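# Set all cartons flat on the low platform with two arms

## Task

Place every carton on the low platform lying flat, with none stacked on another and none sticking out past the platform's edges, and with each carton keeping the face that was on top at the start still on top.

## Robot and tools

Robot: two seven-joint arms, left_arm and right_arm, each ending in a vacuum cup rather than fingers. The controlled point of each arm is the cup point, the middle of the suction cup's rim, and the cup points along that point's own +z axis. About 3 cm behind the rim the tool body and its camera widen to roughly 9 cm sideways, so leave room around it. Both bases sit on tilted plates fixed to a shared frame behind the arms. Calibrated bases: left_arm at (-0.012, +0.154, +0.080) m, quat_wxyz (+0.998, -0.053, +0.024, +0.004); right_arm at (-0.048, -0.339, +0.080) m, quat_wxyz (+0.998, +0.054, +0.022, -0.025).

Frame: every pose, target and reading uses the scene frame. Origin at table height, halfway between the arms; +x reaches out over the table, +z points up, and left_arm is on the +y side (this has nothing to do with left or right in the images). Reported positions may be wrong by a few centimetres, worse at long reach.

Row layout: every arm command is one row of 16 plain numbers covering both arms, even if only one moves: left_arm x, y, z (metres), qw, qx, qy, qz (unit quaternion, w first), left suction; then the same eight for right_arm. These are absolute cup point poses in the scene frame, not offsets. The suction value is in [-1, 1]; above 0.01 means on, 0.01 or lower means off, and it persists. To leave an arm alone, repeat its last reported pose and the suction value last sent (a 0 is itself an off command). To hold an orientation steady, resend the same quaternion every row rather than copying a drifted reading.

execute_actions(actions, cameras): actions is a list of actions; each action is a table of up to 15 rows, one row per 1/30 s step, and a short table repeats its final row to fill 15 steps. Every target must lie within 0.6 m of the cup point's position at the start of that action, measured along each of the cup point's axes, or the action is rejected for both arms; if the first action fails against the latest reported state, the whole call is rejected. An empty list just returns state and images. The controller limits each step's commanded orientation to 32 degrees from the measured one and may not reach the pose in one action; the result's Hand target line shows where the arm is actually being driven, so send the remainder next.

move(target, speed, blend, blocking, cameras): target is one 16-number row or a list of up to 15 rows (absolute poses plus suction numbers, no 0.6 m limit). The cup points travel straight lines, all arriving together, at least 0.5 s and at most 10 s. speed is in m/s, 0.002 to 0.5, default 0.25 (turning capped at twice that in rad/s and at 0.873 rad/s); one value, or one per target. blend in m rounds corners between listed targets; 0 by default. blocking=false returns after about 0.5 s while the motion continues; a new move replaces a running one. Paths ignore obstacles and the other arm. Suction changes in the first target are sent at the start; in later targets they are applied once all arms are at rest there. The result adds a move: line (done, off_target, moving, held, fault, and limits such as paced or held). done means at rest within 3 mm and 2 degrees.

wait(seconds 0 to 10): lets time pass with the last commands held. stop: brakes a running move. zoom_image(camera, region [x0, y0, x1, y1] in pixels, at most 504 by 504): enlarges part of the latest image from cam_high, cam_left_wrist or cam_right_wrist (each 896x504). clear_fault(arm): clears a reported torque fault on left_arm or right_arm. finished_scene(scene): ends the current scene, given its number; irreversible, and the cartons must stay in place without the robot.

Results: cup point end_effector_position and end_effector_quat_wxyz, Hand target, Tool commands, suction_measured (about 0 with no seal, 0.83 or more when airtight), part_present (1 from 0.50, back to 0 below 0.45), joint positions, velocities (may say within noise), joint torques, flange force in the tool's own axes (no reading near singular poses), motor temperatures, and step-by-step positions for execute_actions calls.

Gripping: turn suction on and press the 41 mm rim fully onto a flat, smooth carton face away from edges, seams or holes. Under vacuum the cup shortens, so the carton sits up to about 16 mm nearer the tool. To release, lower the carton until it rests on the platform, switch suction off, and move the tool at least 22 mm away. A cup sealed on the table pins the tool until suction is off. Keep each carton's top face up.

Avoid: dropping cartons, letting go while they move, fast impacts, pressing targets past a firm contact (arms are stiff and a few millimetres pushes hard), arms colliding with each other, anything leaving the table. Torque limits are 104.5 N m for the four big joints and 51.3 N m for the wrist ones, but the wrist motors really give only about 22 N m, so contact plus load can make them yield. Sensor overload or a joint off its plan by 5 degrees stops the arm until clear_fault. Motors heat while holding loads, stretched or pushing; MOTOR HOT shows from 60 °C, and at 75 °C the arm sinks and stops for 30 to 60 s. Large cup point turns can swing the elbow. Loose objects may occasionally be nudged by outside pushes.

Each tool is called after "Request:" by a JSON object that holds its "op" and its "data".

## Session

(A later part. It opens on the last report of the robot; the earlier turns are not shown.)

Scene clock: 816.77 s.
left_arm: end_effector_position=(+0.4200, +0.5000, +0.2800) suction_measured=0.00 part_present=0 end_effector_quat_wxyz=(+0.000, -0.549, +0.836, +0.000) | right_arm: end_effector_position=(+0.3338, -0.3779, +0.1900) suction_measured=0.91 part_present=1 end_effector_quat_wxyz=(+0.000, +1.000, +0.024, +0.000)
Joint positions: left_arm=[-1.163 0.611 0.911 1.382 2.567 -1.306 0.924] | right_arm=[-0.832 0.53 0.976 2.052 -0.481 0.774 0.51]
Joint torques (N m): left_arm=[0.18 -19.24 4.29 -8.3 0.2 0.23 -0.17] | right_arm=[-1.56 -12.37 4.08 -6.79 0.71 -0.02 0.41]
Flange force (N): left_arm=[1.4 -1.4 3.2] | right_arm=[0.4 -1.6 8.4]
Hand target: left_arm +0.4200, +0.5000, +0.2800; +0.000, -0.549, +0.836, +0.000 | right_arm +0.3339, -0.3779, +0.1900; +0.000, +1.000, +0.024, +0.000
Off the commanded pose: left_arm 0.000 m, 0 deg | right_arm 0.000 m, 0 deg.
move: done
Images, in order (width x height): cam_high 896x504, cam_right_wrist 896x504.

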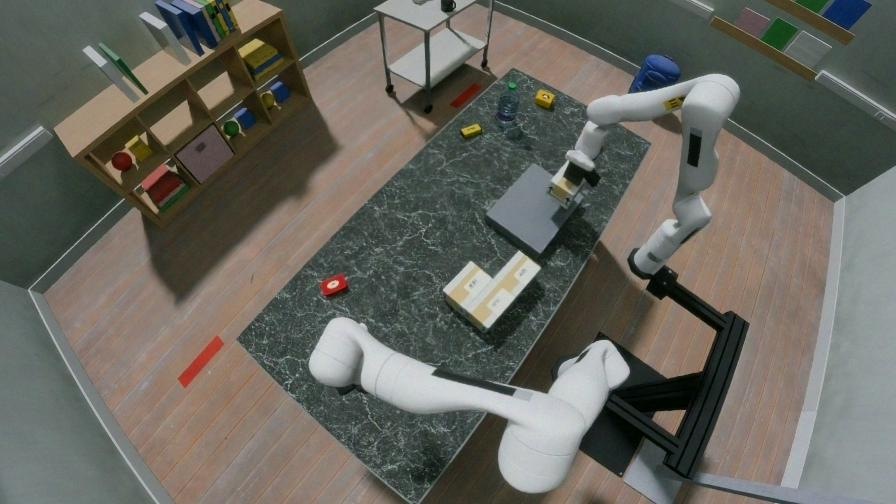

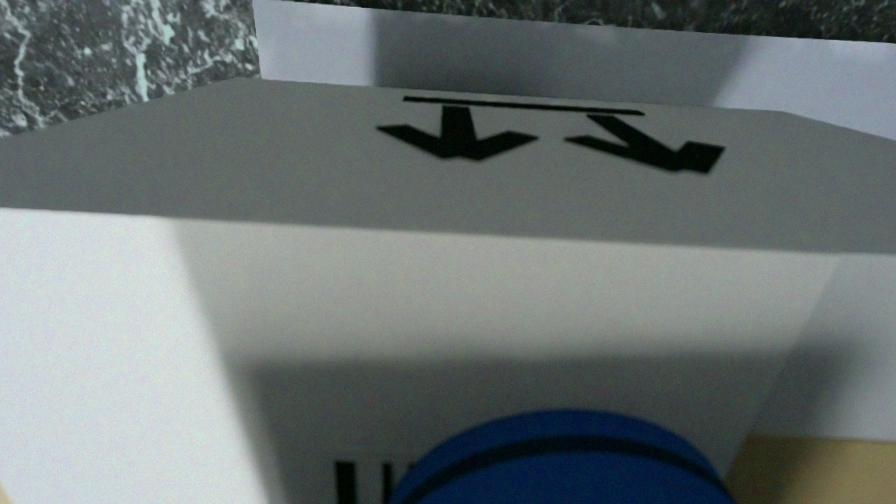

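Request:
{"op": "move", "data": {"target": [0.42, 0.50, 0.28, 0, -0.549, 0.836, 0, 0, 0.336, -0.3775, 0.13, 0, 0.9997, 0.0244, 0, 1], "speed": 0.08, "cameras": ["cam_right_wrist"]}}

Request:
{"op": "move", "data": {"target": [0.42, 0.50, 0.28, 0, -0.549, 0.836, 0, 0, 0.336, -0.3775, 0.122, 0, 0.9997, 0.0244, 0, 1], "speed": 0.02, "cameras": ["cam_right_wrist"]}}

Scene clock: 842.03 s.
left_arm: end_effector_position=(+0.4200, +0.5000, +0.2800) suction_measured=0.00 part_present=0 end_effector_quat_wxyz=(+0.000, -0.549, +0.836, +0.000) | right_arm: end_effector_position=(+0.3360, -0.3775, +0.1300) suction_measured=0.91 part_present=1 end_effector_quat_wxyz=(+0.000, +1.000, +0.024, +0.000)
Joint positions: left_arm=[-1.163 0.611 0.911 1.382 2.567 -1.306 0.924] | right_arm=[-0.691 0.64 0.817 2.103 -0.63 0.611 0.634]
Joint torques (N m): left_arm=[0.11 -19.26 4.29 -8.27 0.22 0.2 -0.17] | right_arm=[-1.61 -14.48 4.21 -5.14 0.73 -0.02 0.43]
Flange force (N): left_arm=[1.3 -1.7 3.3] | right_arm=[-0.5 -1.9 8.7]
Hand target: left_arm +0.4200, +0.5000, +0.2800; +0.000, -0.549, +0.836, +0.000 | right_arm +0.3360, -0.3775, +0.1300; +0.000, +1.000, +0.024, +0.000
Off the commanded pose: left_arm 0.000 m, 0 deg | right_arm 0.000 m, 0 deg.
move: done
Images, in order (width x height): cam_right_wrist 896x504.

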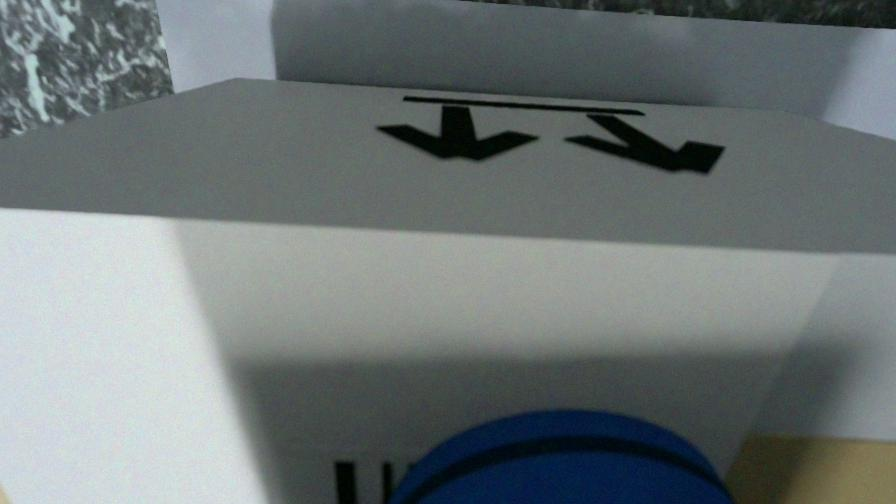

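Scene clock: 842.77 s.
left_arm: end_effector_position=(+0.4200, +0.5000, +0.2800) suction_measured=0.00 part_present=0 end_effector_quat_wxyz=(+0.000, -0.549, +0.836, +0.000) | right_arm: end_effector_position=(+0.3360, -0.3775, +0.1220) suction_measured=0.91 part_present=1 end_effector_quat_wxyz=(+0.000, +1.000, +0.024, +0.000)
Joint positions: left_arm=[-1.163 0.611 0.911 1.382 2.567 -1.306 0.924] | right_arm=[-0.672 0.654 0.794 2.108 -0.65 0.588 0.65]
Joint torques (N m): left_arm=[0.17 -19.26 4.31 -8.3 0.23 0.2 -0.18] | right_arm=[-1.64 -14.65 4.16 -4.97 0.71 -0.01 0.45]
Flange force (N): left_arm=[1.4 -1.5 3.4] | right_arm=[-1.0 -1.9 8.5]
Hand target: left_arm +0.4200, +0.5000, +0.2800; +0.000, -0.549, +0.836, +0.000 | right_arm +0.3360, -0.3775, +0.1220; +0.000, +1.000, +0.024, +0.000
Off the commanded pose: left_arm 0.000 m, 0 deg | right_arm 0.000 m, 0 deg.
move: done
Images, in order (width x height): cam_right_wrist 896x504.

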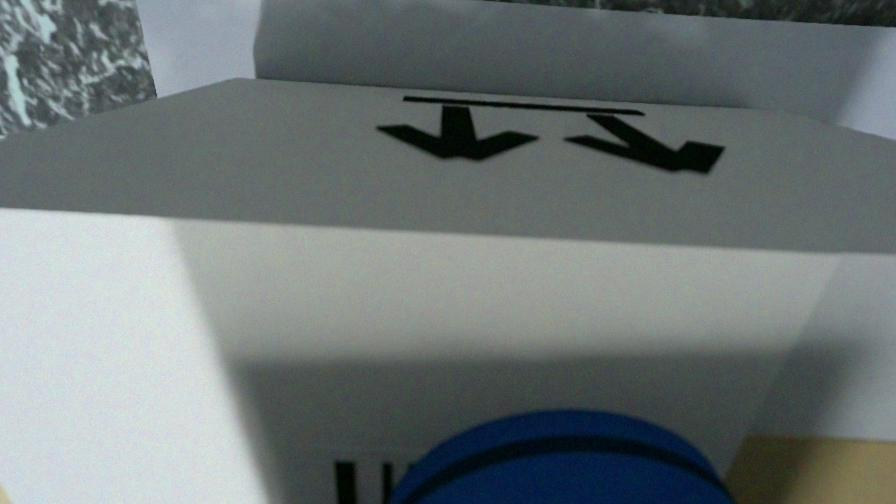

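Request:
{"op": "move", "data": {"target": [0.42, 0.50, 0.28, 0, -0.549, 0.836, 0, 0, 0.336, -0.3775, 0.117, 0, 0.9997, 0.0244, 0, 1], "speed": 0.02, "cameras": ["cam_right_wrist"]}}

Scene clock: 872.50 s.
left_arm: end_effector_position=(+0.4200, +0.5000, +0.2800) suction_measured=0.00 part_present=0 end_effector_quat_wxyz=(+0.000, -0.549, +0.836, +0.000) | right_arm: end_effector_position=(+0.3360, -0.3775, +0.1170) suction_measured=0.91 part_present=1 end_effector_quat_wxyz=(+0.000, +1.000, +0.024, +0.000)
Joint positions: left_arm=[-1.163 0.611 0.911 1.382 2.567 -1.306 0.924] | right_arm=[-0.66 0.663 0.779 2.112 -0.662 0.574 0.66]
Joint torques (N m): left_arm=[0.1 -19.22 4.31 -8.32 0.19 0.23 -0.15] | right_arm=[-1.64 -14.87 4.19 -4.77 0.72 -0.05 0.44]
Flange force (N): left_arm=[1.5 -1.5 3.3] | right_arm=[-0.7 -1.8 8.6]
Hand target: left_arm +0.4200, +0.5000, +0.2800; +0.000, -0.549, +0.836, +0.000 | right_arm +0.3360, -0.3775, +0.1170; +0.000, +1.000, +0.024, +0.000
Off the commanded pose: left_arm 0.000 m, 0 deg | right_arm 0.000 m, 0 deg.
move: done
Images, in order (width x height): cam_right_wrist 896x504.

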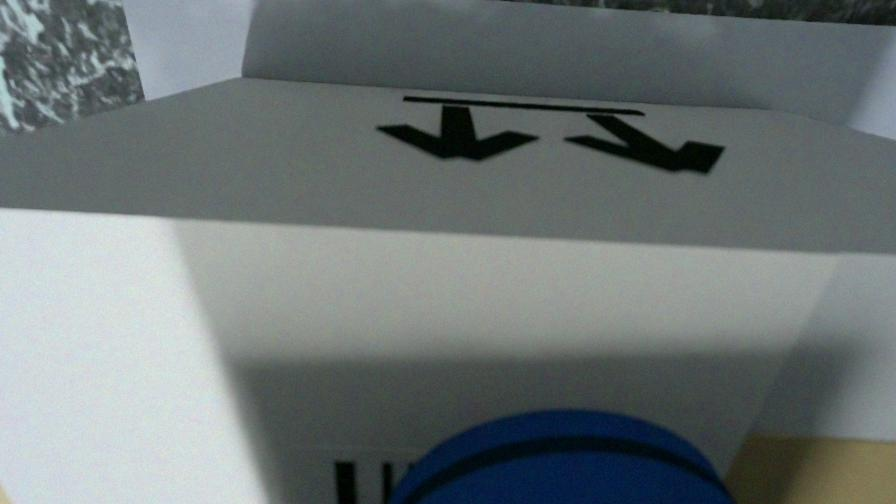

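Request:
{"op": "move", "data": {"target": [0.42, 0.50, 0.28, 0, -0.549, 0.836, 0, 0, 0.336, -0.3775, 0.114, 0, 0.9997, 0.0244, 0, 1], "speed": 0.02, "cameras": []}}

Request:
{"op": "move", "data": {"target": [0.42, 0.50, 0.28, 0, -0.549, 0.836, 0, 0, 0.336, -0.3775, 0.111, 0, 0.9997, 0.0244, 0, 1], "speed": 0.02, "cameras": []}}

Scene clock: 878.30 s.
left_arm: end_effector_position=(+0.4200, +0.5000, +0.2800) suction_measured=0.00 part_present=0 end_effector_quat_wxyz=(+0.000, -0.549, +0.836, +0.000) | right_arm: end_effector_position=(+0.3361, -0.3775, +0.1141) suction_measured=0.91 part_present=1 end_effector_quat_wxyz=(+0.000, +1.000, +0.024, +0.000)
Joint positions: left_arm=[-1.163 0.611 0.911 1.382 2.567 -1.306 0.924] | right_arm=[-0.653 0.668 0.77 2.113 -0.669 0.566 0.666]
Joint torques (N m): left_arm=[0.18 -19.24 4.32 -8.3 0.17 0.23 -0.17] | right_arm=[0.08 3.97 -2.93 -3.88 -0.94 -3.34 0.45]
Flange force (N): left_arm=[1.4 -1.4 3.2] | right_arm=[-16.8 -0.9 -64.7]
Hand target: left_arm +0.4200, +0.5000, +0.2800; +0.000, -0.549, +0.836, +0.000 | right_arm +0.3360, -0.3775, +0.1140; +0.000, +1.000, +0.024, +0.000
Off the commanded pose: left_arm 0.000 m, 0 deg | right_arm 0.000 m, 0 deg.
move: done
No camera images: "cameras" was empty.

Scene clock: 879.00 s.
left_arm: end_effector_position=(+0.4200, +0.5000, +0.2800) suction_measured=0.00 part_present=0 end_effector_quat_wxyz=(+0.000, -0.549, +0.836, +0.000) | right_arm: end_effector_position=(+0.3362, -0.3775, +0.1112) suction_measured=0.91 part_present=1 end_effector_quat_wxyz=(+0.000, +1.000, +0.024, +0.000)
Joint positions: left_arm=[-1.163 0.611 0.911 1.382 2.567 -1.306 0.924] | right_arm=[-0.645 0.673 0.76 2.115 -0.676 0.557 0.672]
Joint torques (N m): left_arm=[0.19 -19.29 4.26 -8.27 0.2 0.23 -0.17] | right_arm=[3.05 40.76 -17.26 -1.2 -4.2 -9.48 0.46]
Flange force (N): left_arm=[1.3 -1.5 3.2] | right_arm=[-42.5 2.2 -208.7]
Hand target: left_arm +0.4200, +0.5000, +0.2800; +0.000, -0.549, +0.836, +0.000 | right_arm +0.3360, -0.3775, +0.1110; +0.000, +1.000, +0.024, +0.000
Off the commanded pose: left_arm 0.000 m, 0 deg | right_arm 0.000 m, 0 deg.
move: done
No camera images: "cameras" was empty.

Request:
{"op": "move", "data": {"target": [0.42, 0.50, 0.28, 0, -0.549, 0.836, 0, 0, 0.336, -0.3775, 0.1152, 0, 0.9997, 0.0244, 0, 1], "speed": 0.02, "cameras": []}}

Scene clock: 885.17 s.
left_arm: end_effector_position=(+0.4200, +0.5000, +0.2800) suction_measured=0.00 part_present=0 end_effector_quat_wxyz=(+0.000, -0.549, +0.836, +0.000) | right_arm: end_effector_position=(+0.3359, -0.3775, +0.1150) suction_measured=0.91 part_present=1 end_effector_quat_wxyz=(+0.000, +1.000, +0.024, +0.000)
Joint positions: left_arm=[-1.163 0.611 0.911 1.382 2.567 -1.306 0.924] | right_arm=[-0.655 0.667 0.773 2.113 -0.666 0.569 0.663]
Joint torques (N m): left_arm=[0.17 -19.22 4.33 -8.29 0.17 0.18 -0.19] | right_arm=[-0.52 -6.37 1.33 -3.24 0.4 -1.06 0.54]
Flange force (N): left_arm=[1.5 -1.4 3.3] | right_arm=[-5.9 -2.4 -22.7]
Hand target: left_arm +0.4200, +0.5000, +0.2800; +0.000, -0.549, +0.836, +0.000 | right_arm +0.3360, -0.3775, +0.1152; +0.000, +1.000, +0.024, +0.000
Off the commanded pose: left_arm 0.000 m, 0 deg | right_arm 0.000 m, 0 deg.
move: done
No camera images: "cameras" was empty.

Request:
{"op": "move", "data": {"target": [0.42, 0.50, 0.28, 0, -0.549, 0.836, 0, 0, 0.336, -0.3775, 0.1155, 0, 0.9997, 0.0244, 0, 0], "speed": 0.02, "cameras": []}}

Request:
{"op": "wait", "data": {"seconds": 1.0, "cameras": []}}

Request:
{"op": "move", "data": {"target": [0.42, 0.50, 0.28, 0, -0.549, 0.836, 0, 0, 0.336, -0.3775, 0.160, 0, 0.9997, 0.0244, 0, 0], "speed": 0.05, "cameras": ["cam_high", "cam_right_wrist"]}}

Scene clock: 897.50 s.
left_arm: end_effector_position=(+0.4200, +0.5000, +0.2800) suction_measured=0.00 part_present=0 end_effector_quat_wxyz=(+0.000, -0.549, +0.836, +0.000) | right_arm: end_effector_position=(+0.3360, -0.3775, +0.1155) suction_measured=0.00 part_present=0 end_effector_quat_wxyz=(+0.000, +1.000, +0.024, +0.000)
Joint positions: left_arm=[-1.163 0.611 0.911 1.382 2.567 -1.306 0.924] | right_arm=[-0.656 0.666 0.774 2.112 -0.665 0.57 0.663]
Joint torques (N m): left_arm=[0.15 -19.29 4.29 -8.28 0.21 0.18 -0.14] | right_arm=[-0.75 -6.44 1.02 -3.62 0.21 -1.27 0.46]
Flange force (N): left_arm=[1.3 -1.5 3.4] | right_arm=[-6.3 -1.7 -23.6]
Hand target: left_arm +0.4200, +0.5000, +0.2800; +0.000, -0.549, +0.836, +0.000 | right_arm +0.3360, -0.3775, +0.1155; +0.000, +1.000, +0.024, +0.000
Off the commanded pose: left_arm 0.000 m, 0 deg | right_arm 0.000 m, 0 deg.
move: done
No camera images: "cameras" was empty.

Scene clock: 898.50 s.
left_arm: end_effector_position=(+0.4200, +0.5000, +0.2800) suction_measured=0.00 part_present=0 end_effector_quat_wxyz=(+0.000, -0.549, +0.836, +0.000) | right_arm: end_effector_position=(+0.3360, -0.3775, +0.1155) suction_measured=0.00 part_present=0 end_effector_quat_wxyz=(+0.000, +1.000, +0.024, +0.000)
Joint positions: left_arm=[-1.163 0.611 0.911 1.382 2.567 -1.306 0.924] | right_arm=[-0.656 0.666 0.774 2.112 -0.665 0.57 0.663]
Joint torques (N m): left_arm=[0.13 -19.24 4.25 -8.31 0.17 0.21 -0.17] | right_arm=[-0.77 -6.47 1.03 -3.67 0.16 -1.24 0.48]
Flange force (N): left_arm=[1.5 -1.5 3.3] | right_arm=[-6.5 -1.7 -23.5]
Hand target: left_arm +0.4200, +0.5000, +0.2800; +0.000, -0.549, +0.836, +0.000 | right_arm +0.3360, -0.3775, +0.1155; +0.000, +1.000, +0.024, +0.000
Tool commands: left_gripper/suction=+0.0 right_gripper/suction=+0.0
Off the commanded pose: left_arm 0.000 m, 0 deg | right_arm 0.000 m, 0 deg.
wait: 1.00 s; at rest by 0.17 s
No camera images: "cameras" was empty.

Scene clock: 899.70 s.
left_arm: end_effector_position=(+0.4200, +0.5000, +0.2800) suction_measured=0.00 part_present=0 end_effector_quat_wxyz=(+0.000, -0.549, +0.836, +0.000) | right_arm: end_effector_position=(+0.3360, -0.3775, +0.1600) suction_measured=0.00 part_present=0 end_effector_quat_wxyz=(+0.000, +1.000, +0.024, +0.000)
Joint positions: left_arm=[-1.163 0.611 0.911 1.382 2.567 -1.306 0.924] | right_arm=[-0.761 0.587 0.9 2.078 -0.555 0.694 0.571]
Joint torques (N m): left_arm=[0.19 -19.28 4.31 -8.29 0.2 0.19 -0.16] | right_arm=[-1.42 -12.1 3.72 -5.12 0.72 0 0.42]
Flange force (N): left_arm=[1.4 -1.4 3.4] | right_arm=[0.0 -1.6 3.6]
Hand target: left_arm +0.4200, +0.5000, +0.2800; +0.000, -0.549, +0.836, +0.000 | right_arm +0.3360, -0.3775, +0.1600; +0.000, +1.000, +0.024, +0.000
Off the commanded pose: left_arm 0.000 m, 0 deg | right_arm 0.000 m, 0 deg.
move: done
Images, in order (width x height): cam_high 896x504, cam_right_wrist 896x504.

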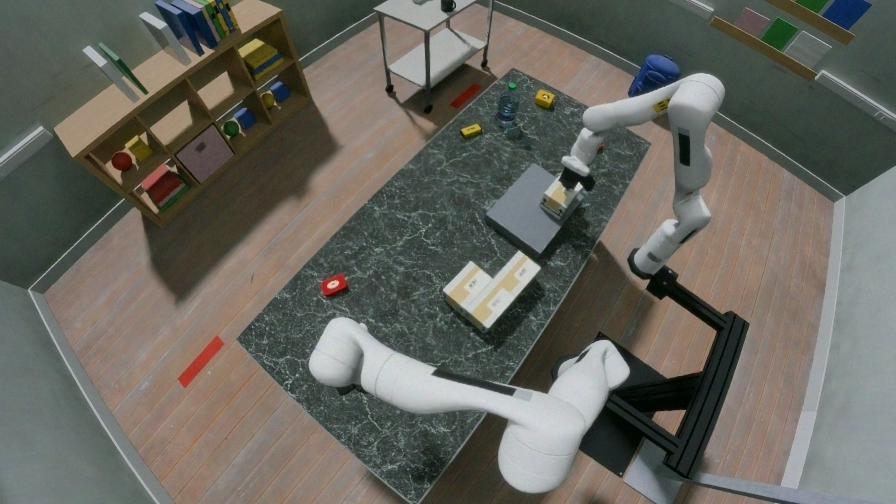

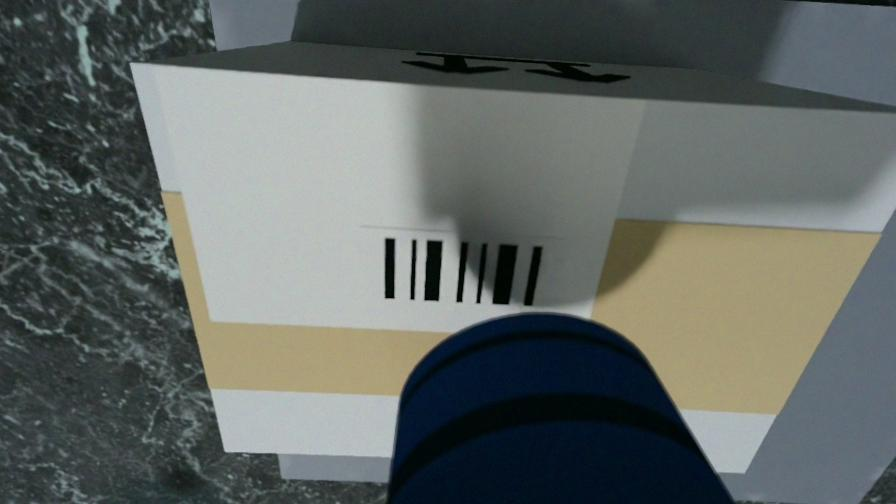

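Request:
{"op": "move", "data": {"target": [[0.42, 0.50, 0.28, 0, -0.549, 0.836, 0, 0, 0.336, -0.3775, 0.21, 0, 0.9997, 0.0244, 0, 0], [0.42, 0.50, 0.28, 0, -0.549, 0.836, 0, 0, 0.33, -0.02, 0.21, 0, 0.9997, 0.0244, 0, 0]], "speed": 0.25, "cameras": ["cam_high", "cam_right_wrist"]}}

Scene clock: 924.93 s.
left_arm: end_effector_position=(+0.4200, +0.5000, +0.2800) suction_measured=0.00 part_present=0 end_effector_quat_wxyz=(+0.000, -0.549, +0.836, +0.000) | right_arm: end_effector_position=(+0.3300, -0.0200, +0.2100) suction_measured=0.00 part_present=0 end_effector_quat_wxyz=(+0.000, +1.000, +0.024, +0.000)
Joint positions: left_arm=[-1.163 0.611 0.911 1.382 2.567 -1.306 0.924] | right_arm=[-1.396 0.846 0.914 1.56 -0.596 1.094 -0.265]
Joint torques (N m): left_arm=[0.15 -19.27 4.27 -8.28 0.19 0.19 -0.18] | right_arm=[-1.69 -17.43 5.53 -6.76 0.68 -0.07 0.44]
Flange force (N): left_arm=[1.4 -1.5 3.3] | right_arm=[-1.0 -0.9 1.5]
Hand target: left_arm +0.4200, +0.5000, +0.2800; +0.000, -0.549, +0.836, +0.000 | right_arm +0.3300, -0.0200, +0.2100; +0.000, +1.000, +0.024, +0.000
Off the commanded pose: left_arm 0.000 m, 0 deg | right_arm 0.000 m, 0 deg.
move: done
Images, in order (width x height): cam_high 896x504, cam_right_wrist 896x504.

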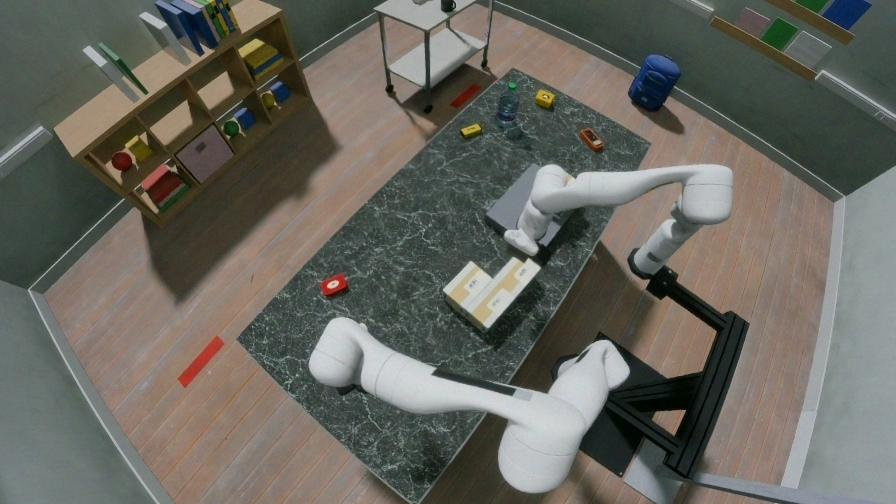

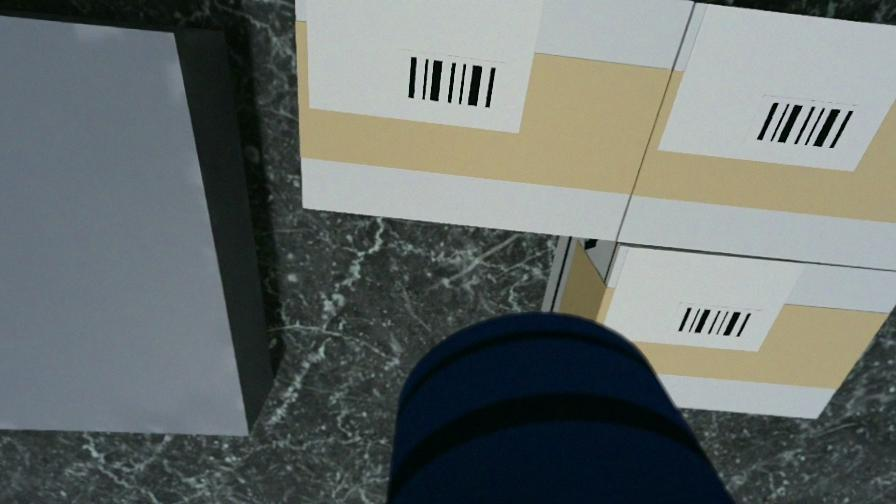

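Request:
{"op": "move", "data": {"target": [[0.42, 0.50, 0.28, 0, -0.549, 0.836, 0, 0, 0.308, -0.0206, 0.16, 0, 1, 0, 0, 0]], "speed": 0.15, "cameras": ["cam_right_wrist"]}}

Scene clock: 949.97 s.
left_arm: end_effector_position=(+0.4200, +0.5000, +0.2800) suction_measured=0.00 part_present=0 end_effector_quat_wxyz=(+0.000, -0.549, +0.836, +0.000) | right_arm: end_effector_position=(+0.3080, -0.0206, +0.1600) suction_measured=0.00 part_present=0 end_effector_quat_wxyz=(+0.000, +1.000, +0.000, +0.000)
Joint positions: left_arm=[-1.163 0.611 0.911 1.382 2.567 -1.306 0.924] | right_arm=[-1.418 0.895 0.875 1.674 -0.669 0.958 -0.271]
Joint torques (N m): left_arm=[0.21 -19.24 4.26 -8.26 0.2 0.18 -0.16] | right_arm=[-1.58 -17.33 5.61 -5.98 0.67 -0.07 0.44]
Flange force (N): left_arm=[1.4 -1.3 3.2] | right_arm=[-1.6 -0.5 1.6]
Hand target: left_arm +0.4200, +0.5000, +0.2800; +0.000, -0.549, +0.836, +0.000 | right_arm +0.3080, -0.0206, +0.1600; +0.000, +1.000, +0.000, +0.000
Off the commanded pose: left_arm 0.000 m, 0 deg | right_arm 0.000 m, 0 deg.
move: done
Images, in order (width x height): cam_right_wrist 896x504.

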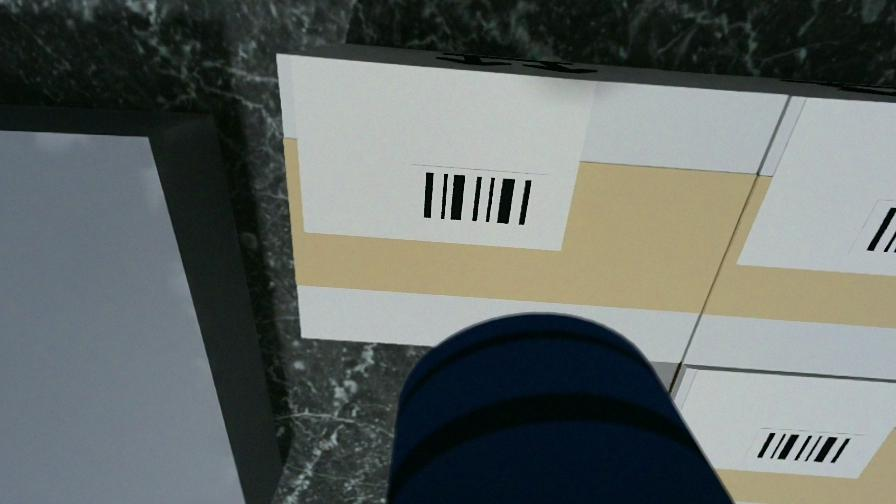

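Request:
{"op": "move", "data": {"target": [[0.42, 0.50, 0.28, 0, -0.549, 0.836, 0, 0, 0.311, -0.0127, 0.115, 0, 1, 0, 0, 0]], "speed": 0.08, "cameras": ["cam_right_wrist"]}}

Scene clock: 961.20 s.
left_arm: end_effector_position=(+0.4200, +0.5000, +0.2800) suction_measured=0.00 part_present=0 end_effector_quat_wxyz=(+0.000, -0.549, +0.836, +0.000) | right_arm: end_effector_position=(+0.3110, -0.0127, +0.1150) suction_measured=0.00 part_present=0 end_effector_quat_wxyz=(+0.000, +1.000, +0.000, +0.000)
Joint positions: left_arm=[-1.163 0.611 0.911 1.382 2.567 -1.306 0.924] | right_arm=[-1.381 0.972 0.816 1.677 -0.73 0.878 -0.241]
Joint torques (N m): left_arm=[0.2 -19.25 4.25 -8.29 0.19 0.19 -0.21] | right_arm=[-1.67 -18.55 5.68 -5.36 0.68 -0.05 0.42]
Flange force (N): left_arm=[1.5 -1.4 3.3] | right_arm=[-1.5 -0.6 2.1]
Hand target: left_arm +0.4200, +0.5000, +0.2800; +0.000, -0.549, +0.836, +0.000 | right_arm +0.3110, -0.0127, +0.1150; +0.000, +1.000, +0.000, +0.000
Off the commanded pose: left_arm 0.000 m, 0 deg | right_arm 0.000 m, 0 deg.
move: done
Images, in order (width x height): cam_right_wrist 896x504.

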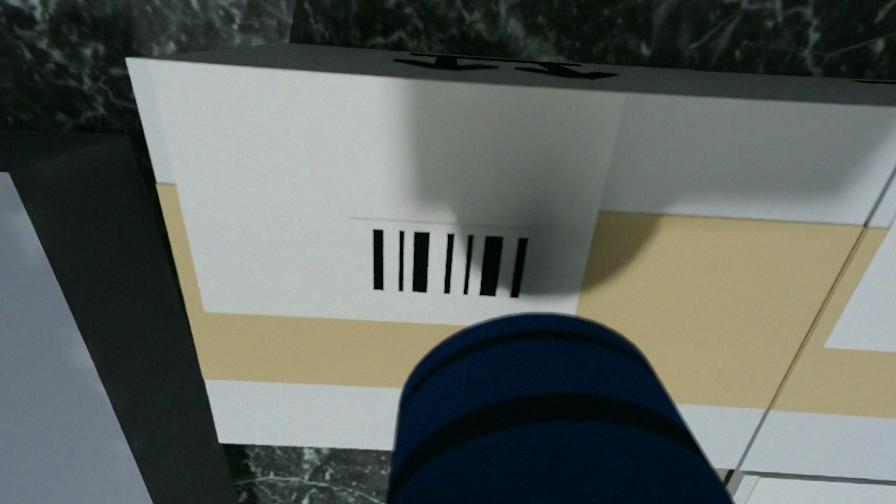

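Request:
{"op": "move", "data": {"target": [[0.42, 0.50, 0.28, 0, -0.549, 0.836, 0, 0, 0.311, -0.0127, 0.094, 0, 1, 0, 0, 1], [0.42, 0.50, 0.28, 0, -0.549, 0.836, 0, 0, 0.311, -0.0127, 0.0855, 0, 1, 0, 0, 1]], "speed": [0.05, 0.02], "cameras": []}}

Scene clock: 974.00 s.
left_arm: end_effector_position=(+0.4200, +0.5000, +0.2800) suction_measured=0.00 part_present=0 end_effector_quat_wxyz=(+0.000, -0.549, +0.836, +0.000) | right_arm: end_effector_position=(+0.3110, -0.0127, +0.0855) suction_measured=0.00 part_present=0 end_effector_quat_wxyz=(+0.000, +1.000, +0.000, +0.000)
Joint positions: left_arm=[-1.163 0.611 0.911 1.382 2.567 -1.306 0.924] | right_arm=[-1.356 1.017 0.775 1.689 -0.769 0.818 -0.212]
Joint torques (N m): left_arm=[0.12 -19.18 4.34 -8.29 0.19 0.2 -0.16] | right_arm=[-1.68 -18.71 5.64 -4.96 0.69 -0.03 0.42]
Flange force (N): left_arm=[1.5 -1.5 3.3] | right_arm=[-2.0 0.0 1.7]
Hand target: left_arm +0.4200, +0.5000, +0.2800; +0.000, -0.549, +0.836, +0.000 | right_arm +0.3110, -0.0127, +0.0855; +0.000, +1.000, +0.000, +0.000
Off the commanded pose: left_arm 0.000 m, 0 deg | right_arm 0.000 m, 0 deg.
move: done
No camera images: "cameras" was empty.

Request:
{"op": "move", "data": {"target": [[0.42, 0.50, 0.28, 0, -0.549, 0.836, 0, 0, 0.311, -0.0127, 0.083, 0, 1, 0, 0, 1]], "speed": 0.02, "cameras": []}}

Scene clock: 980.40 s.
left_arm: end_effector_position=(+0.4200, +0.5000, +0.2800) suction_measured=0.00 part_present=0 end_effector_quat_wxyz=(+0.000, -0.549, +0.836, +0.000) | right_arm: end_effector_position=(+0.3110, -0.0127, +0.0830) suction_measured=0.91 part_present=1 end_effector_quat_wxyz=(+0.000, +1.000, +0.000, +0.000)
Joint positions: left_arm=[-1.163 0.611 0.911 1.382 2.567 -1.306 0.924] | right_arm=[-1.354 1.021 0.772 1.69 -0.772 0.813 -0.21]
Joint torques (N m): left_arm=[0.18 -19.25 4.28 -8.27 0.21 0.2 -0.13] | right_arm=[-1.93 -20.61 6.38 -5.54 0.68 0 0.41]
Flange force (N): left_arm=[1.3 -1.4 3.2] | right_arm=[-1.8 -0.1 6.1]
Hand target: left_arm +0.4200, +0.5000, +0.2800; +0.000, -0.549, +0.836, +0.000 | right_arm +0.3110, -0.0127, +0.0830; +0.000, +1.000, +0.000, +0.000
Off the commanded pose: left_arm 0.000 m, 0 deg | right_arm 0.000 m, 0 deg.
move: done
No camera images: "cameras" was empty.

Request:
{"op": "move", "data": {"target": [[0.42, 0.50, 0.28, 0, -0.549, 0.836, 0, 0, 0.311, -0.0127, 0.19, 0, 1, 0, 0, 1], [0.42, 0.50, 0.28, 0, -0.549, 0.836, 0, 0, 0.346, -0.2364, 0.19, 0, 0.9997, 0.0244, 0, 1], [0.42, 0.50, 0.28, 0, -0.549, 0.836, 0, 0, 0.346, -0.2364, 0.14, 0, 0.9997, 0.0244, 0, 1]], "speed": [0.08, 0.15, 0.08], "cameras": ["cam_high", "cam_right_wrist"]}}

Scene clock: 1001.57 s.
left_arm: end_effector_position=(+0.4200, +0.5000, +0.2800) suction_measured=0.00 part_present=0 end_effector_quat_wxyz=(+0.000, -0.549, +0.836, +0.000) | right_arm: end_effector_position=(+0.3460, -0.2364, +0.1400) suction_measured=0.91 part_present=1 end_effector_quat_wxyz=(+0.000, +1.000, +0.024, +0.000)
Joint positions: left_arm=[-1.163 0.611 0.911 1.382 2.567 -1.306 0.924] | right_arm=[-1.031 0.721 0.839 1.989 -0.633 0.714 0.266]
Joint torques (N m): left_arm=[0.17 -19.19 4.26 -8.27 0.18 0.2 -0.17] | right_arm=[-1.79 -15.38 4.67 -5.62 0.7 0.01 0.45]
Flange force (N): left_arm=[1.5 -1.4 3.2] | right_arm=[-1.1 -1.5 6.8]
Hand target: left_arm +0.4200, +0.5000, +0.2800; +0.000, -0.549, +0.836, +0.000 | right_arm +0.3460, -0.2364, +0.1400; +0.000, +1.000, +0.024, +0.000
Off the commanded pose: left_arm 0.000 m, 0 deg | right_arm 0.000 m, 0 deg.
move: done
Images, in order (width x height): cam_high 896x504, cam_right_wrist 896x504.

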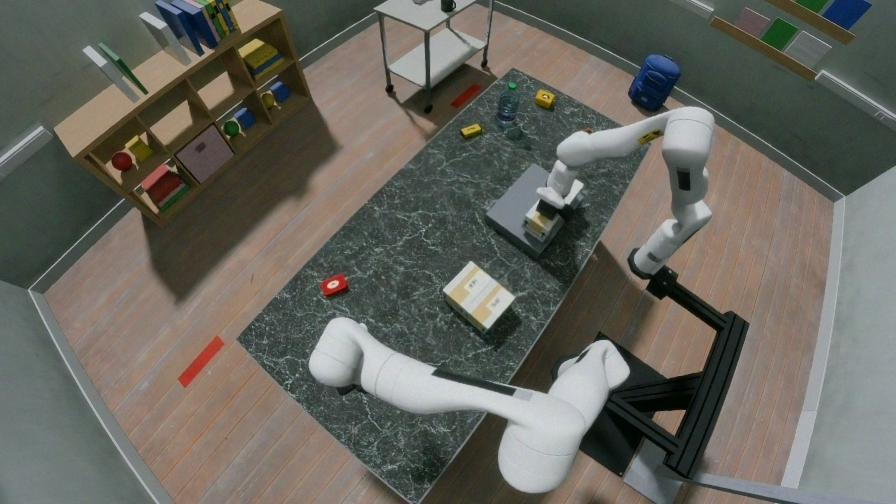

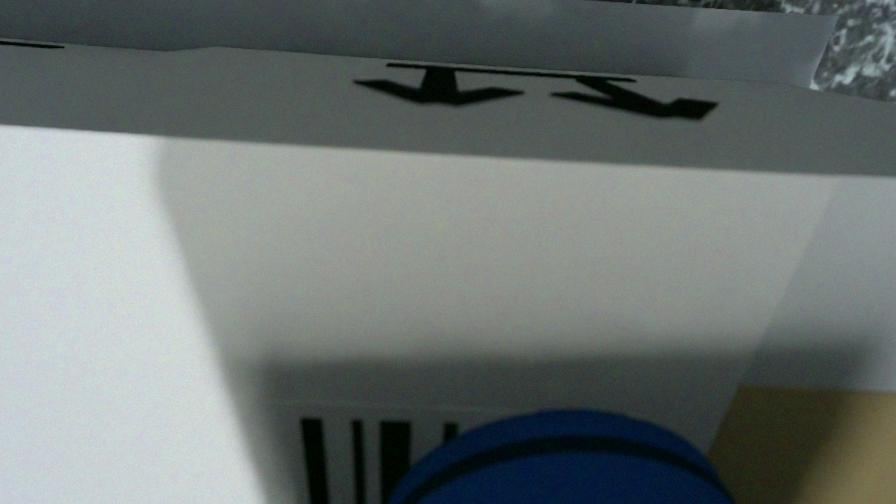

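Request:
{"op": "zoom_image", "data": {"camera": "cam_right_wrist", "region": [0, 0, 448, 252]}}

Request:
{"op": "zoom_image", "data": {"camera": "cam_right_wrist", "region": [448, 0, 896, 252]}}

Scaled by 1.125 from the camera's 896x504 image, which has a finer 1280x720 frame.

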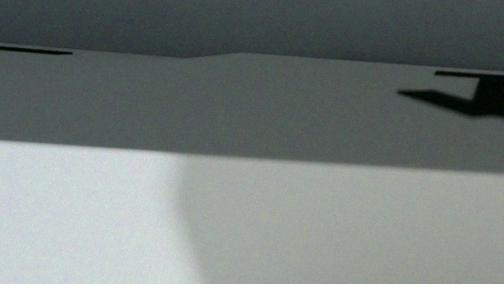

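Scaled by 1.125 from the camera's 896x504 image, which has a finer 1280x720 frame.

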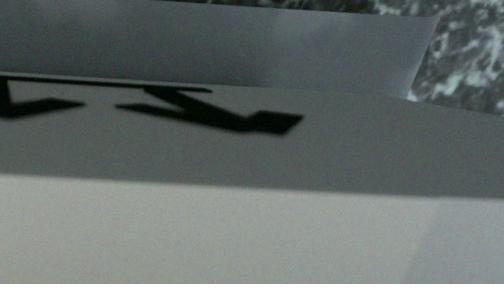

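Request:
{"op": "move", "data": {"target": [[0.42, 0.50, 0.28, 0, -0.549, 0.836, 0, 0, 0.349, -0.2374, 0.122, 0, 0.9997, 0.0244, 0, 1], [0.42, 0.50, 0.28, 0, -0.549, 0.836, 0, 0, 0.349, -0.2374, 0.1165, 0, 0.9997, 0.0244, 0, 1]], "speed": [0.05, 0.02], "cameras": []}}

Scene clock: 1046.40 s.
left_arm: end_effector_position=(+0.4200, +0.5000, +0.2800) suction_measured=0.00 part_present=0 end_effector_quat_wxyz=(+0.000, -0.549, +0.836, +0.000) | right_arm: end_effector_position=(+0.3490, -0.2374, +0.1165) suction_measured=0.91 part_present=1 end_effector_quat_wxyz=(+0.000, +1.000, +0.024, +0.000)
Joint positions: left_arm=[-1.163 0.611 0.911 1.382 2.567 -1.306 0.924] | right_arm=[-0.983 0.763 0.785 1.997 -0.679 0.658 0.307]
Joint torques (N m): left_arm=[0.2 -19.24 4.25 -8.3 0.16 0.19 -0.14] | right_arm=[-1.84 -15.56 4.41 -5.04 0.67 -0.01 0.46]
Flange force (N): left_arm=[1.5 -1.2 3.2] | right_arm=[-1.7 -1.1 5.2]
Hand target: left_arm +0.4200, +0.5000, +0.2800; +0.000, -0.549, +0.836, +0.000 | right_arm +0.3490, -0.2374, +0.1165; +0.000, +1.000, +0.024, +0.000
Off the commanded pose: left_arm 0.000 m, 0 deg | right_arm 0.000 m, 0 deg.
move: done
No camera images: "cameras" was empty.

Request:
{"op": "move", "data": {"target": [[0.42, 0.50, 0.28, 0, -0.549, 0.836, 0, 0, 0.349, -0.2374, 0.1155, 0, 0.9997, 0.0244, 0, 1]], "speed": 0.01, "cameras": []}}

Scene clock: 1053.40 s.
left_arm: end_effector_position=(+0.4200, +0.5000, +0.2800) suction_measured=0.00 part_present=0 end_effector_quat_wxyz=(+0.000, -0.549, +0.836, +0.000) | right_arm: end_effector_position=(+0.3490, -0.2374, +0.1155) suction_measured=0.91 part_present=1 end_effector_quat_wxyz=(+0.000, +1.000, +0.024, +0.000)
Joint positions: left_arm=[-1.163 0.611 0.911 1.382 2.567 -1.306 0.924] | right_arm=[-0.981 0.765 0.782 1.997 -0.681 0.656 0.308]
Joint torques (N m): left_arm=[0.17 -19.28 4.25 -8.29 0.17 0.23 -0.15] | right_arm=[-0.81 -11.46 3.5 -4.97 0.49 -1.08 0.45]
Flange force (N): left_arm=[1.4 -1.4 3.2] | right_arm=[-6.0 -1.0 -8.8]
Hand target: left_arm +0.4200, +0.5000, +0.2800; +0.000, -0.549, +0.836, +0.000 | right_arm +0.3490, -0.2374, +0.1155; +0.000, +1.000, +0.024, +0.000
Off the commanded pose: left_arm 0.000 m, 0 deg | right_arm 0.000 m, 0 deg.
move: done
No camera images: "cameras" was empty.

Request:
{"op": "move", "data": {"target": [[0.42, 0.50, 0.28, 0, -0.549, 0.836, 0, 0, 0.349, -0.2374, 0.1155, 0, 0.9997, 0.0244, 0, 0]], "speed": 0.02, "cameras": []}}

Request:
{"op": "move", "data": {"target": [[0.42, 0.50, 0.28, 0, -0.549, 0.836, 0, 0, 0.349, -0.2374, 0.150, 0, 0.9997, 0.0244, 0, 0], [0.42, 0.50, 0.28, 0, -0.549, 0.836, 0, 0, 0.349, -0.2374, 0.21, 0, 0.9997, 0.0244, 0, 0]], "speed": [0.05, 0.15], "cameras": ["cam_right_wrist"]}}

Scene clock: 1063.83 s.
left_arm: end_effector_position=(+0.4200, +0.5000, +0.2800) suction_measured=0.00 part_present=0 end_effector_quat_wxyz=(+0.000, -0.549, +0.836, +0.000) | right_arm: end_effector_position=(+0.3490, -0.2374, +0.1155) suction_measured=0.00 part_present=0 end_effector_quat_wxyz=(+0.000, +1.000, +0.024, +0.000)
Joint positions: left_arm=[-1.163 0.611 0.911 1.382 2.567 -1.306 0.924] | right_arm=[-0.981 0.765 0.782 1.997 -0.681 0.656 0.308]
Joint torques (N m): left_arm=[0.19 -19.24 4.31 -8.34 0.19 0.19 -0.15] | right_arm=[-0.3 -5.39 0.91 -4.63 -0.22 -2.25 0.44]
Flange force (N): left_arm=[1.6 -1.2 3.4] | right_arm=[-10.5 1.2 -30.5]
Hand target: left_arm +0.4200, +0.5000, +0.2800; +0.000, -0.549, +0.836, +0.000 | right_arm +0.3490, -0.2374, +0.1155; +0.000, +1.000, +0.024, +0.000
Off the commanded pose: left_arm 0.000 m, 0 deg | right_arm 0.000 m, 0 deg.
move: done
No camera images: "cameras" was empty.

Scene clock: 1065.37 s.
left_arm: end_effector_position=(+0.4200, +0.5000, +0.2800) suction_measured=0.00 part_present=0 end_effector_quat_wxyz=(+0.000, -0.549, +0.836, +0.000) | right_arm: end_effector_position=(+0.3490, -0.2374, +0.2100) suction_measured=0.00 part_present=0 end_effector_quat_wxyz=(+0.000, +1.000, +0.024, +0.000)
Joint positions: left_arm=[-1.163 0.611 0.911 1.382 2.567 -1.306 0.924] | right_arm=[-1.136 0.613 0.974 1.908 -0.494 0.9 0.156]
Joint torques (N m): left_arm=[0.19 -19.26 4.31 -8.33 0.2 0.19 -0.17] | right_arm=[-1.48 -12.64 4.13 -6.39 0.68 -0.08 0.43]
Flange force (N): left_arm=[1.5 -1.3 3.4] | right_arm=[-0.2 -1.8 2.4]
Hand target: left_arm +0.4200, +0.5000, +0.2800; +0.000, -0.549, +0.836, +0.000 | right_arm +0.3490, -0.2374, +0.2100; +0.000, +1.000, +0.024, +0.000
Off the commanded pose: left_arm 0.000 m, 0 deg | right_arm 0.000 m, 0 deg.
move: done
Images, in order (width x height): cam_right_wrist 896x504.

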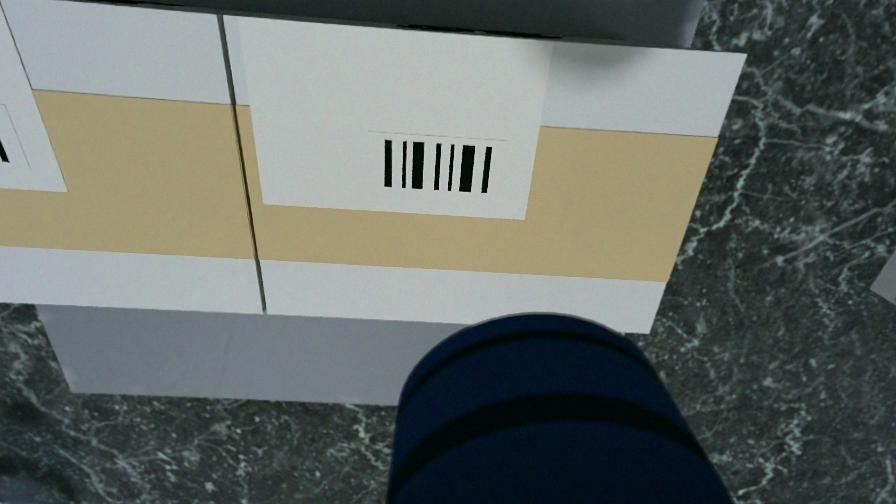

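Request:
{"op": "move", "data": {"target": [[0.42, 0.50, 0.28, 0, -0.549, 0.836, 0, 0, 0.405, 0.09, 0.17, 0, 1, 0, 0, 0]], "speed": 0.25, "cameras": ["cam_high", "cam_right_wrist"]}}

Scene clock: 1091.30 s.
left_arm: end_effector_position=(+0.4200, +0.5000, +0.2800) suction_measured=0.00 part_present=0 end_effector_quat_wxyz=(+0.000, -0.549, +0.836, +0.000) | right_arm: end_effector_position=(+0.4050, +0.0900, +0.1700) suction_measured=0.00 part_present=0 end_effector_quat_wxyz=(+0.000, +1.000, +0.000, +0.000)
Joint positions: left_arm=[-1.163 0.611 0.911 1.382 2.567 -1.306 0.924] | right_arm=[-1.219 1.134 0.834 1.005 -0.656 1.292 -0.491]
Joint torques (N m): left_arm=[0.18 -19.23 4.29 -8.28 0.18 0.22 -0.16] | right_arm=[-2.22 -23.72 5.58 -7.09 0.66 -0.08 0.46]
Flange force (N): left_arm=[1.4 -1.4 3.2] | right_arm=[-1.8 0.2 0.9]
Hand target: left_arm +0.4200, +0.5000, +0.2800; +0.000, -0.549, +0.836, +0.000 | right_arm +0.4050, +0.0900, +0.1700; +0.000, +1.000, +0.000, +0.000
Off the commanded pose: left_arm 0.000 m, 0 deg | right_arm 0.000 m, 0 deg.
move: done
Images, in order (width x height): cam_high 896x504, cam_right_wrist 896x504.

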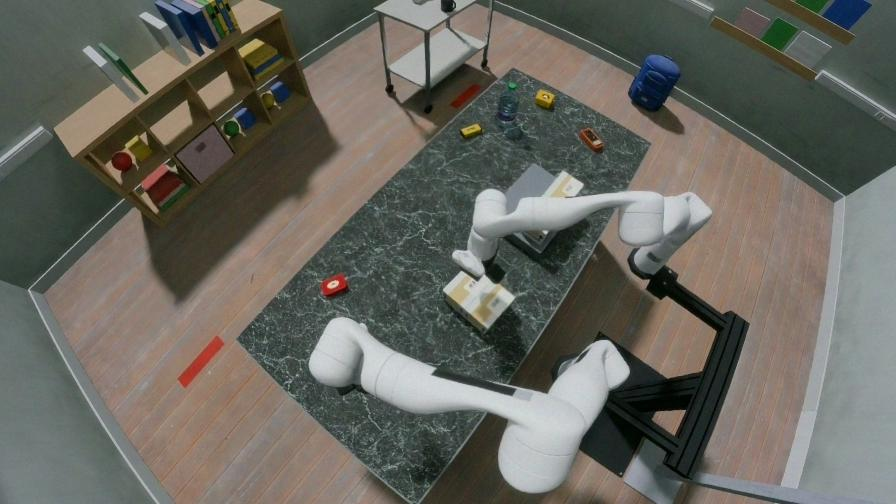

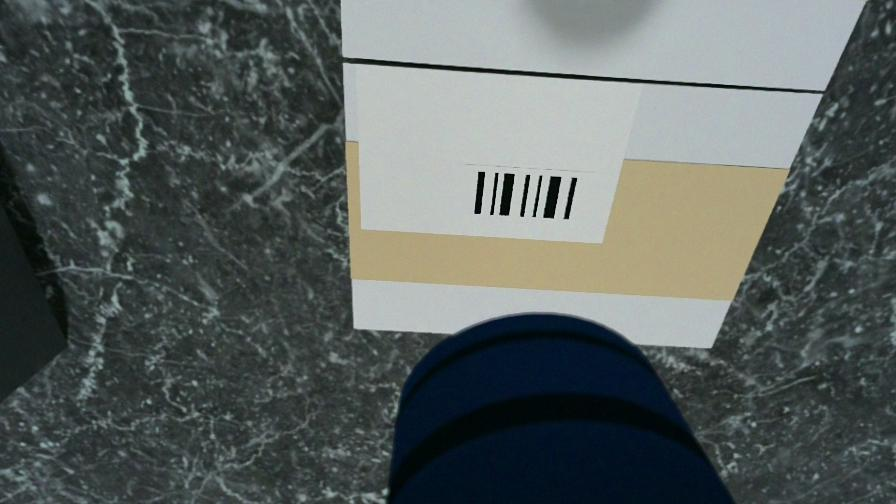

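Request:
{"op": "move", "data": {"target": [[0.42, 0.50, 0.28, 0, -0.549, 0.836, 0, 0, 0.4092, 0.1129, 0.115, 0, 1, 0, 0, 0]], "speed": 0.1, "cameras": ["cam_right_wrist"]}}

Scene clock: 1104.00 s.
left_arm: end_effector_position=(+0.4200, +0.5000, +0.2800) suction_measured=0.00 part_present=0 end_effector_quat_wxyz=(+0.000, -0.549, +0.836, +0.000) | right_arm: end_effector_position=(+0.4092, +0.1129, +0.1150) suction_measured=0.00 part_present=0 end_effector_quat_wxyz=(+0.000, +1.000, +0.000, +0.000)
Joint positions: left_arm=[-1.163 0.611 0.911 1.382 2.567 -1.306 0.924] | right_arm=[-1.199 1.24 0.806 0.939 -0.689 1.243 -0.522]
Joint torques (N m): left_arm=[0.18 -19.3 4.28 -8.3 0.2 0.23 -0.17] | right_arm=[-2.27 -24.91 5.51 -6.7 0.69 -0.04 0.44]
Flange force (N): left_arm=[1.3 -1.5 3.3] | right_arm=[-1.6 0.1 0.8]
Hand target: left_arm +0.4200, +0.5000, +0.2800; +0.000, -0.549, +0.836, +0.000 | right_arm +0.4092, +0.1129, +0.1150; +0.000, +1.000, +0.000, +0.000
Off the commanded pose: left_arm 0.000 m, 0 deg | right_arm 0.000 m, 0 deg.
move: done
Images, in order (width x height): cam_right_wrist 896x504.

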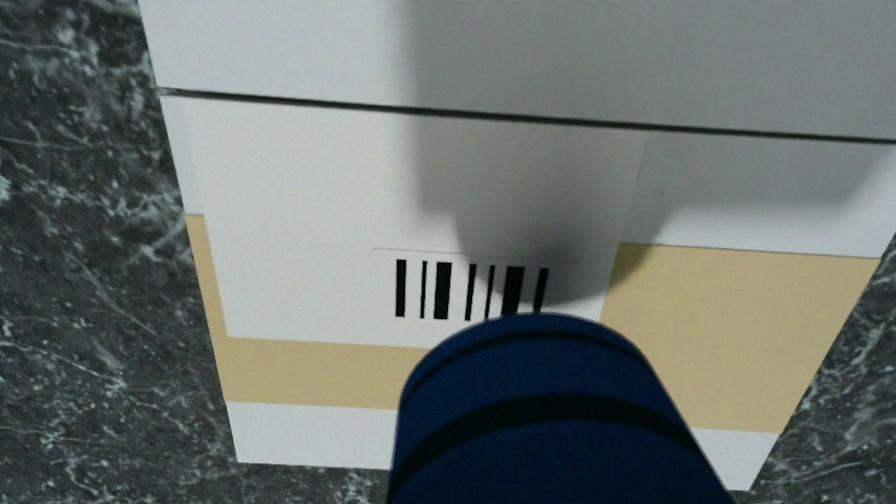

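Request:
{"op": "move", "data": {"target": [[0.42, 0.50, 0.28, 0, -0.549, 0.836, 0, 0, 0.4132, 0.1159, 0.096, 0, 1, 0, 0, 1], [0.42, 0.50, 0.28, 0, -0.549, 0.836, 0, 0, 0.4132, 0.1159, 0.0855, 0, 1, 0, 0, 1]], "speed": [0.06, 0.02], "cameras": ["cam_right_wrist"]}}

Scene clock: 1122.70 s.
left_arm: end_effector_position=(+0.4200, +0.5000, +0.2800) suction_measured=0.00 part_present=0 end_effector_quat_wxyz=(+0.000, -0.549, +0.836, +0.000) | right_arm: end_effector_position=(+0.4132, +0.1158, +0.0854) suction_measured=0.61 part_present=1 end_effector_quat_wxyz=(+0.000, +1.000, +0.000, +0.000)
Joint positions: left_arm=[-1.163 0.611 0.911 1.382 2.567 -1.306 0.924] | right_arm=[-1.185 1.288 0.793 0.924 -0.703 1.207 -0.521]
Joint torques (N m): left_arm=[0.19 -19.27 4.27 -8.3 0.25 0.23 -0.19] | right_arm=[-2.34 -26.5 6.09 -7.01 0.84 0.08 0.42]
Flange force (N): left_arm=[1.4 -1.4 3.3] | right_arm=[-2.4 0.7 3.1]
Hand target: left_arm +0.4200, +0.5000, +0.2800; +0.000, -0.549, +0.836, +0.000 | right_arm +0.4132, +0.1159, +0.0855; +0.000, +1.000, +0.000, +0.000
Off the commanded pose: left_arm 0.000 m, 0 deg | right_arm 0.000 m, 0 deg.
move: done
Images, in order (width x height): cam_right_wrist 896x504.

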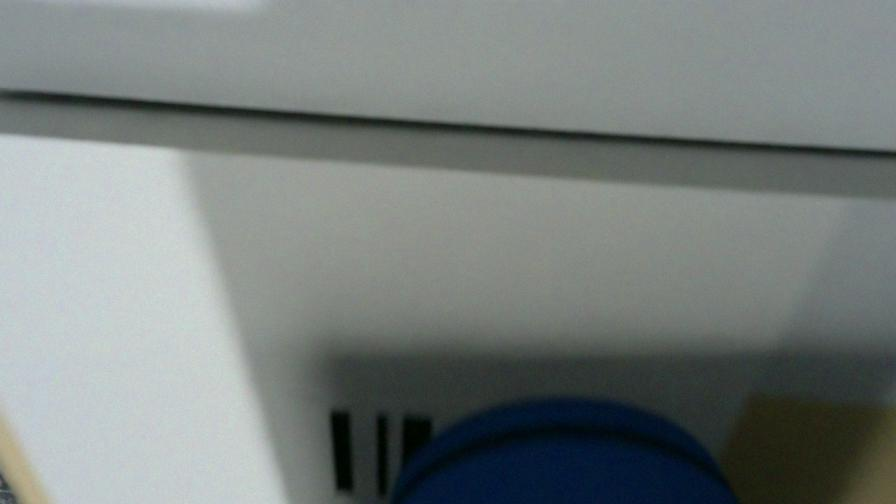

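Request:
{"op": "move", "data": {"target": [[0.42, 0.50, 0.28, 0, -0.549, 0.836, 0, 0, 0.4132, 0.1159, 0.22, 0, 1, 0, 0, 1], [0.42, 0.50, 0.28, 0, -0.549, 0.836, 0, 0, 0.445, -0.3804, 0.22, 0, 0.9997, 0.0244, 0, 1], [0.42, 0.50, 0.28, 0, -0.549, 0.836, 0, 0, 0.445, -0.3804, 0.185, 0, 0.9997, 0.0244, 0, 1]], "speed": [0.08, 0.2, 0.08], "cameras": ["cam_high", "cam_right_wrist"]}}

Scene clock: 1136.43 s.
left_arm: end_effector_position=(+0.4200, +0.5000, +0.2800) suction_measured=0.00 part_present=0 end_effector_quat_wxyz=(+0.000, -0.549, +0.836, +0.000) | right_arm: end_effector_position=(+0.4450, -0.3804, +0.1850) suction_measured=0.91 part_present=1 end_effector_quat_wxyz=(+0.000, +1.000, +0.024, +0.000)
Joint positions: left_arm=[-1.163 0.611 0.911 1.382 2.567 -1.306 0.924] | right_arm=[-0.64 0.72 0.87 1.682 -0.53 0.954 0.486]
Joint torques (N m): left_arm=[0.17 -19.26 4.28 -8.31 0.22 0.2 -0.15] | right_arm=[-2.01 -17.86 5.32 -7.38 0.73 0 0.43]
Flange force (N): left_arm=[1.4 -1.4 3.3] | right_arm=[-0.1 -1.4 6.0]
Hand target: left_arm +0.4200, +0.5000, +0.2800; +0.000, -0.549, +0.836, +0.000 | right_arm +0.4450, -0.3804, +0.1850; +0.000, +1.000, +0.024, +0.000
Off the commanded pose: left_arm 0.000 m, 0 deg | right_arm 0.000 m, 0 deg.
move: done
Images, in order (width x height): cam_high 896x504, cam_right_wrist 896x504.

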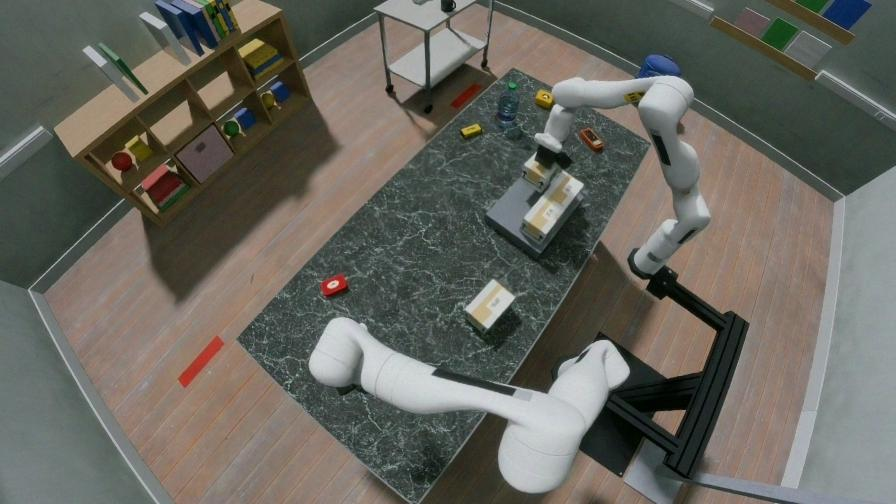

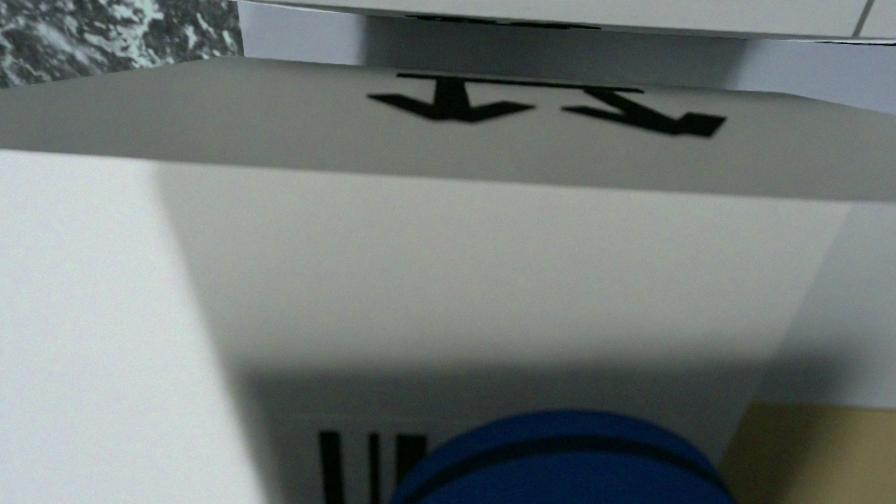

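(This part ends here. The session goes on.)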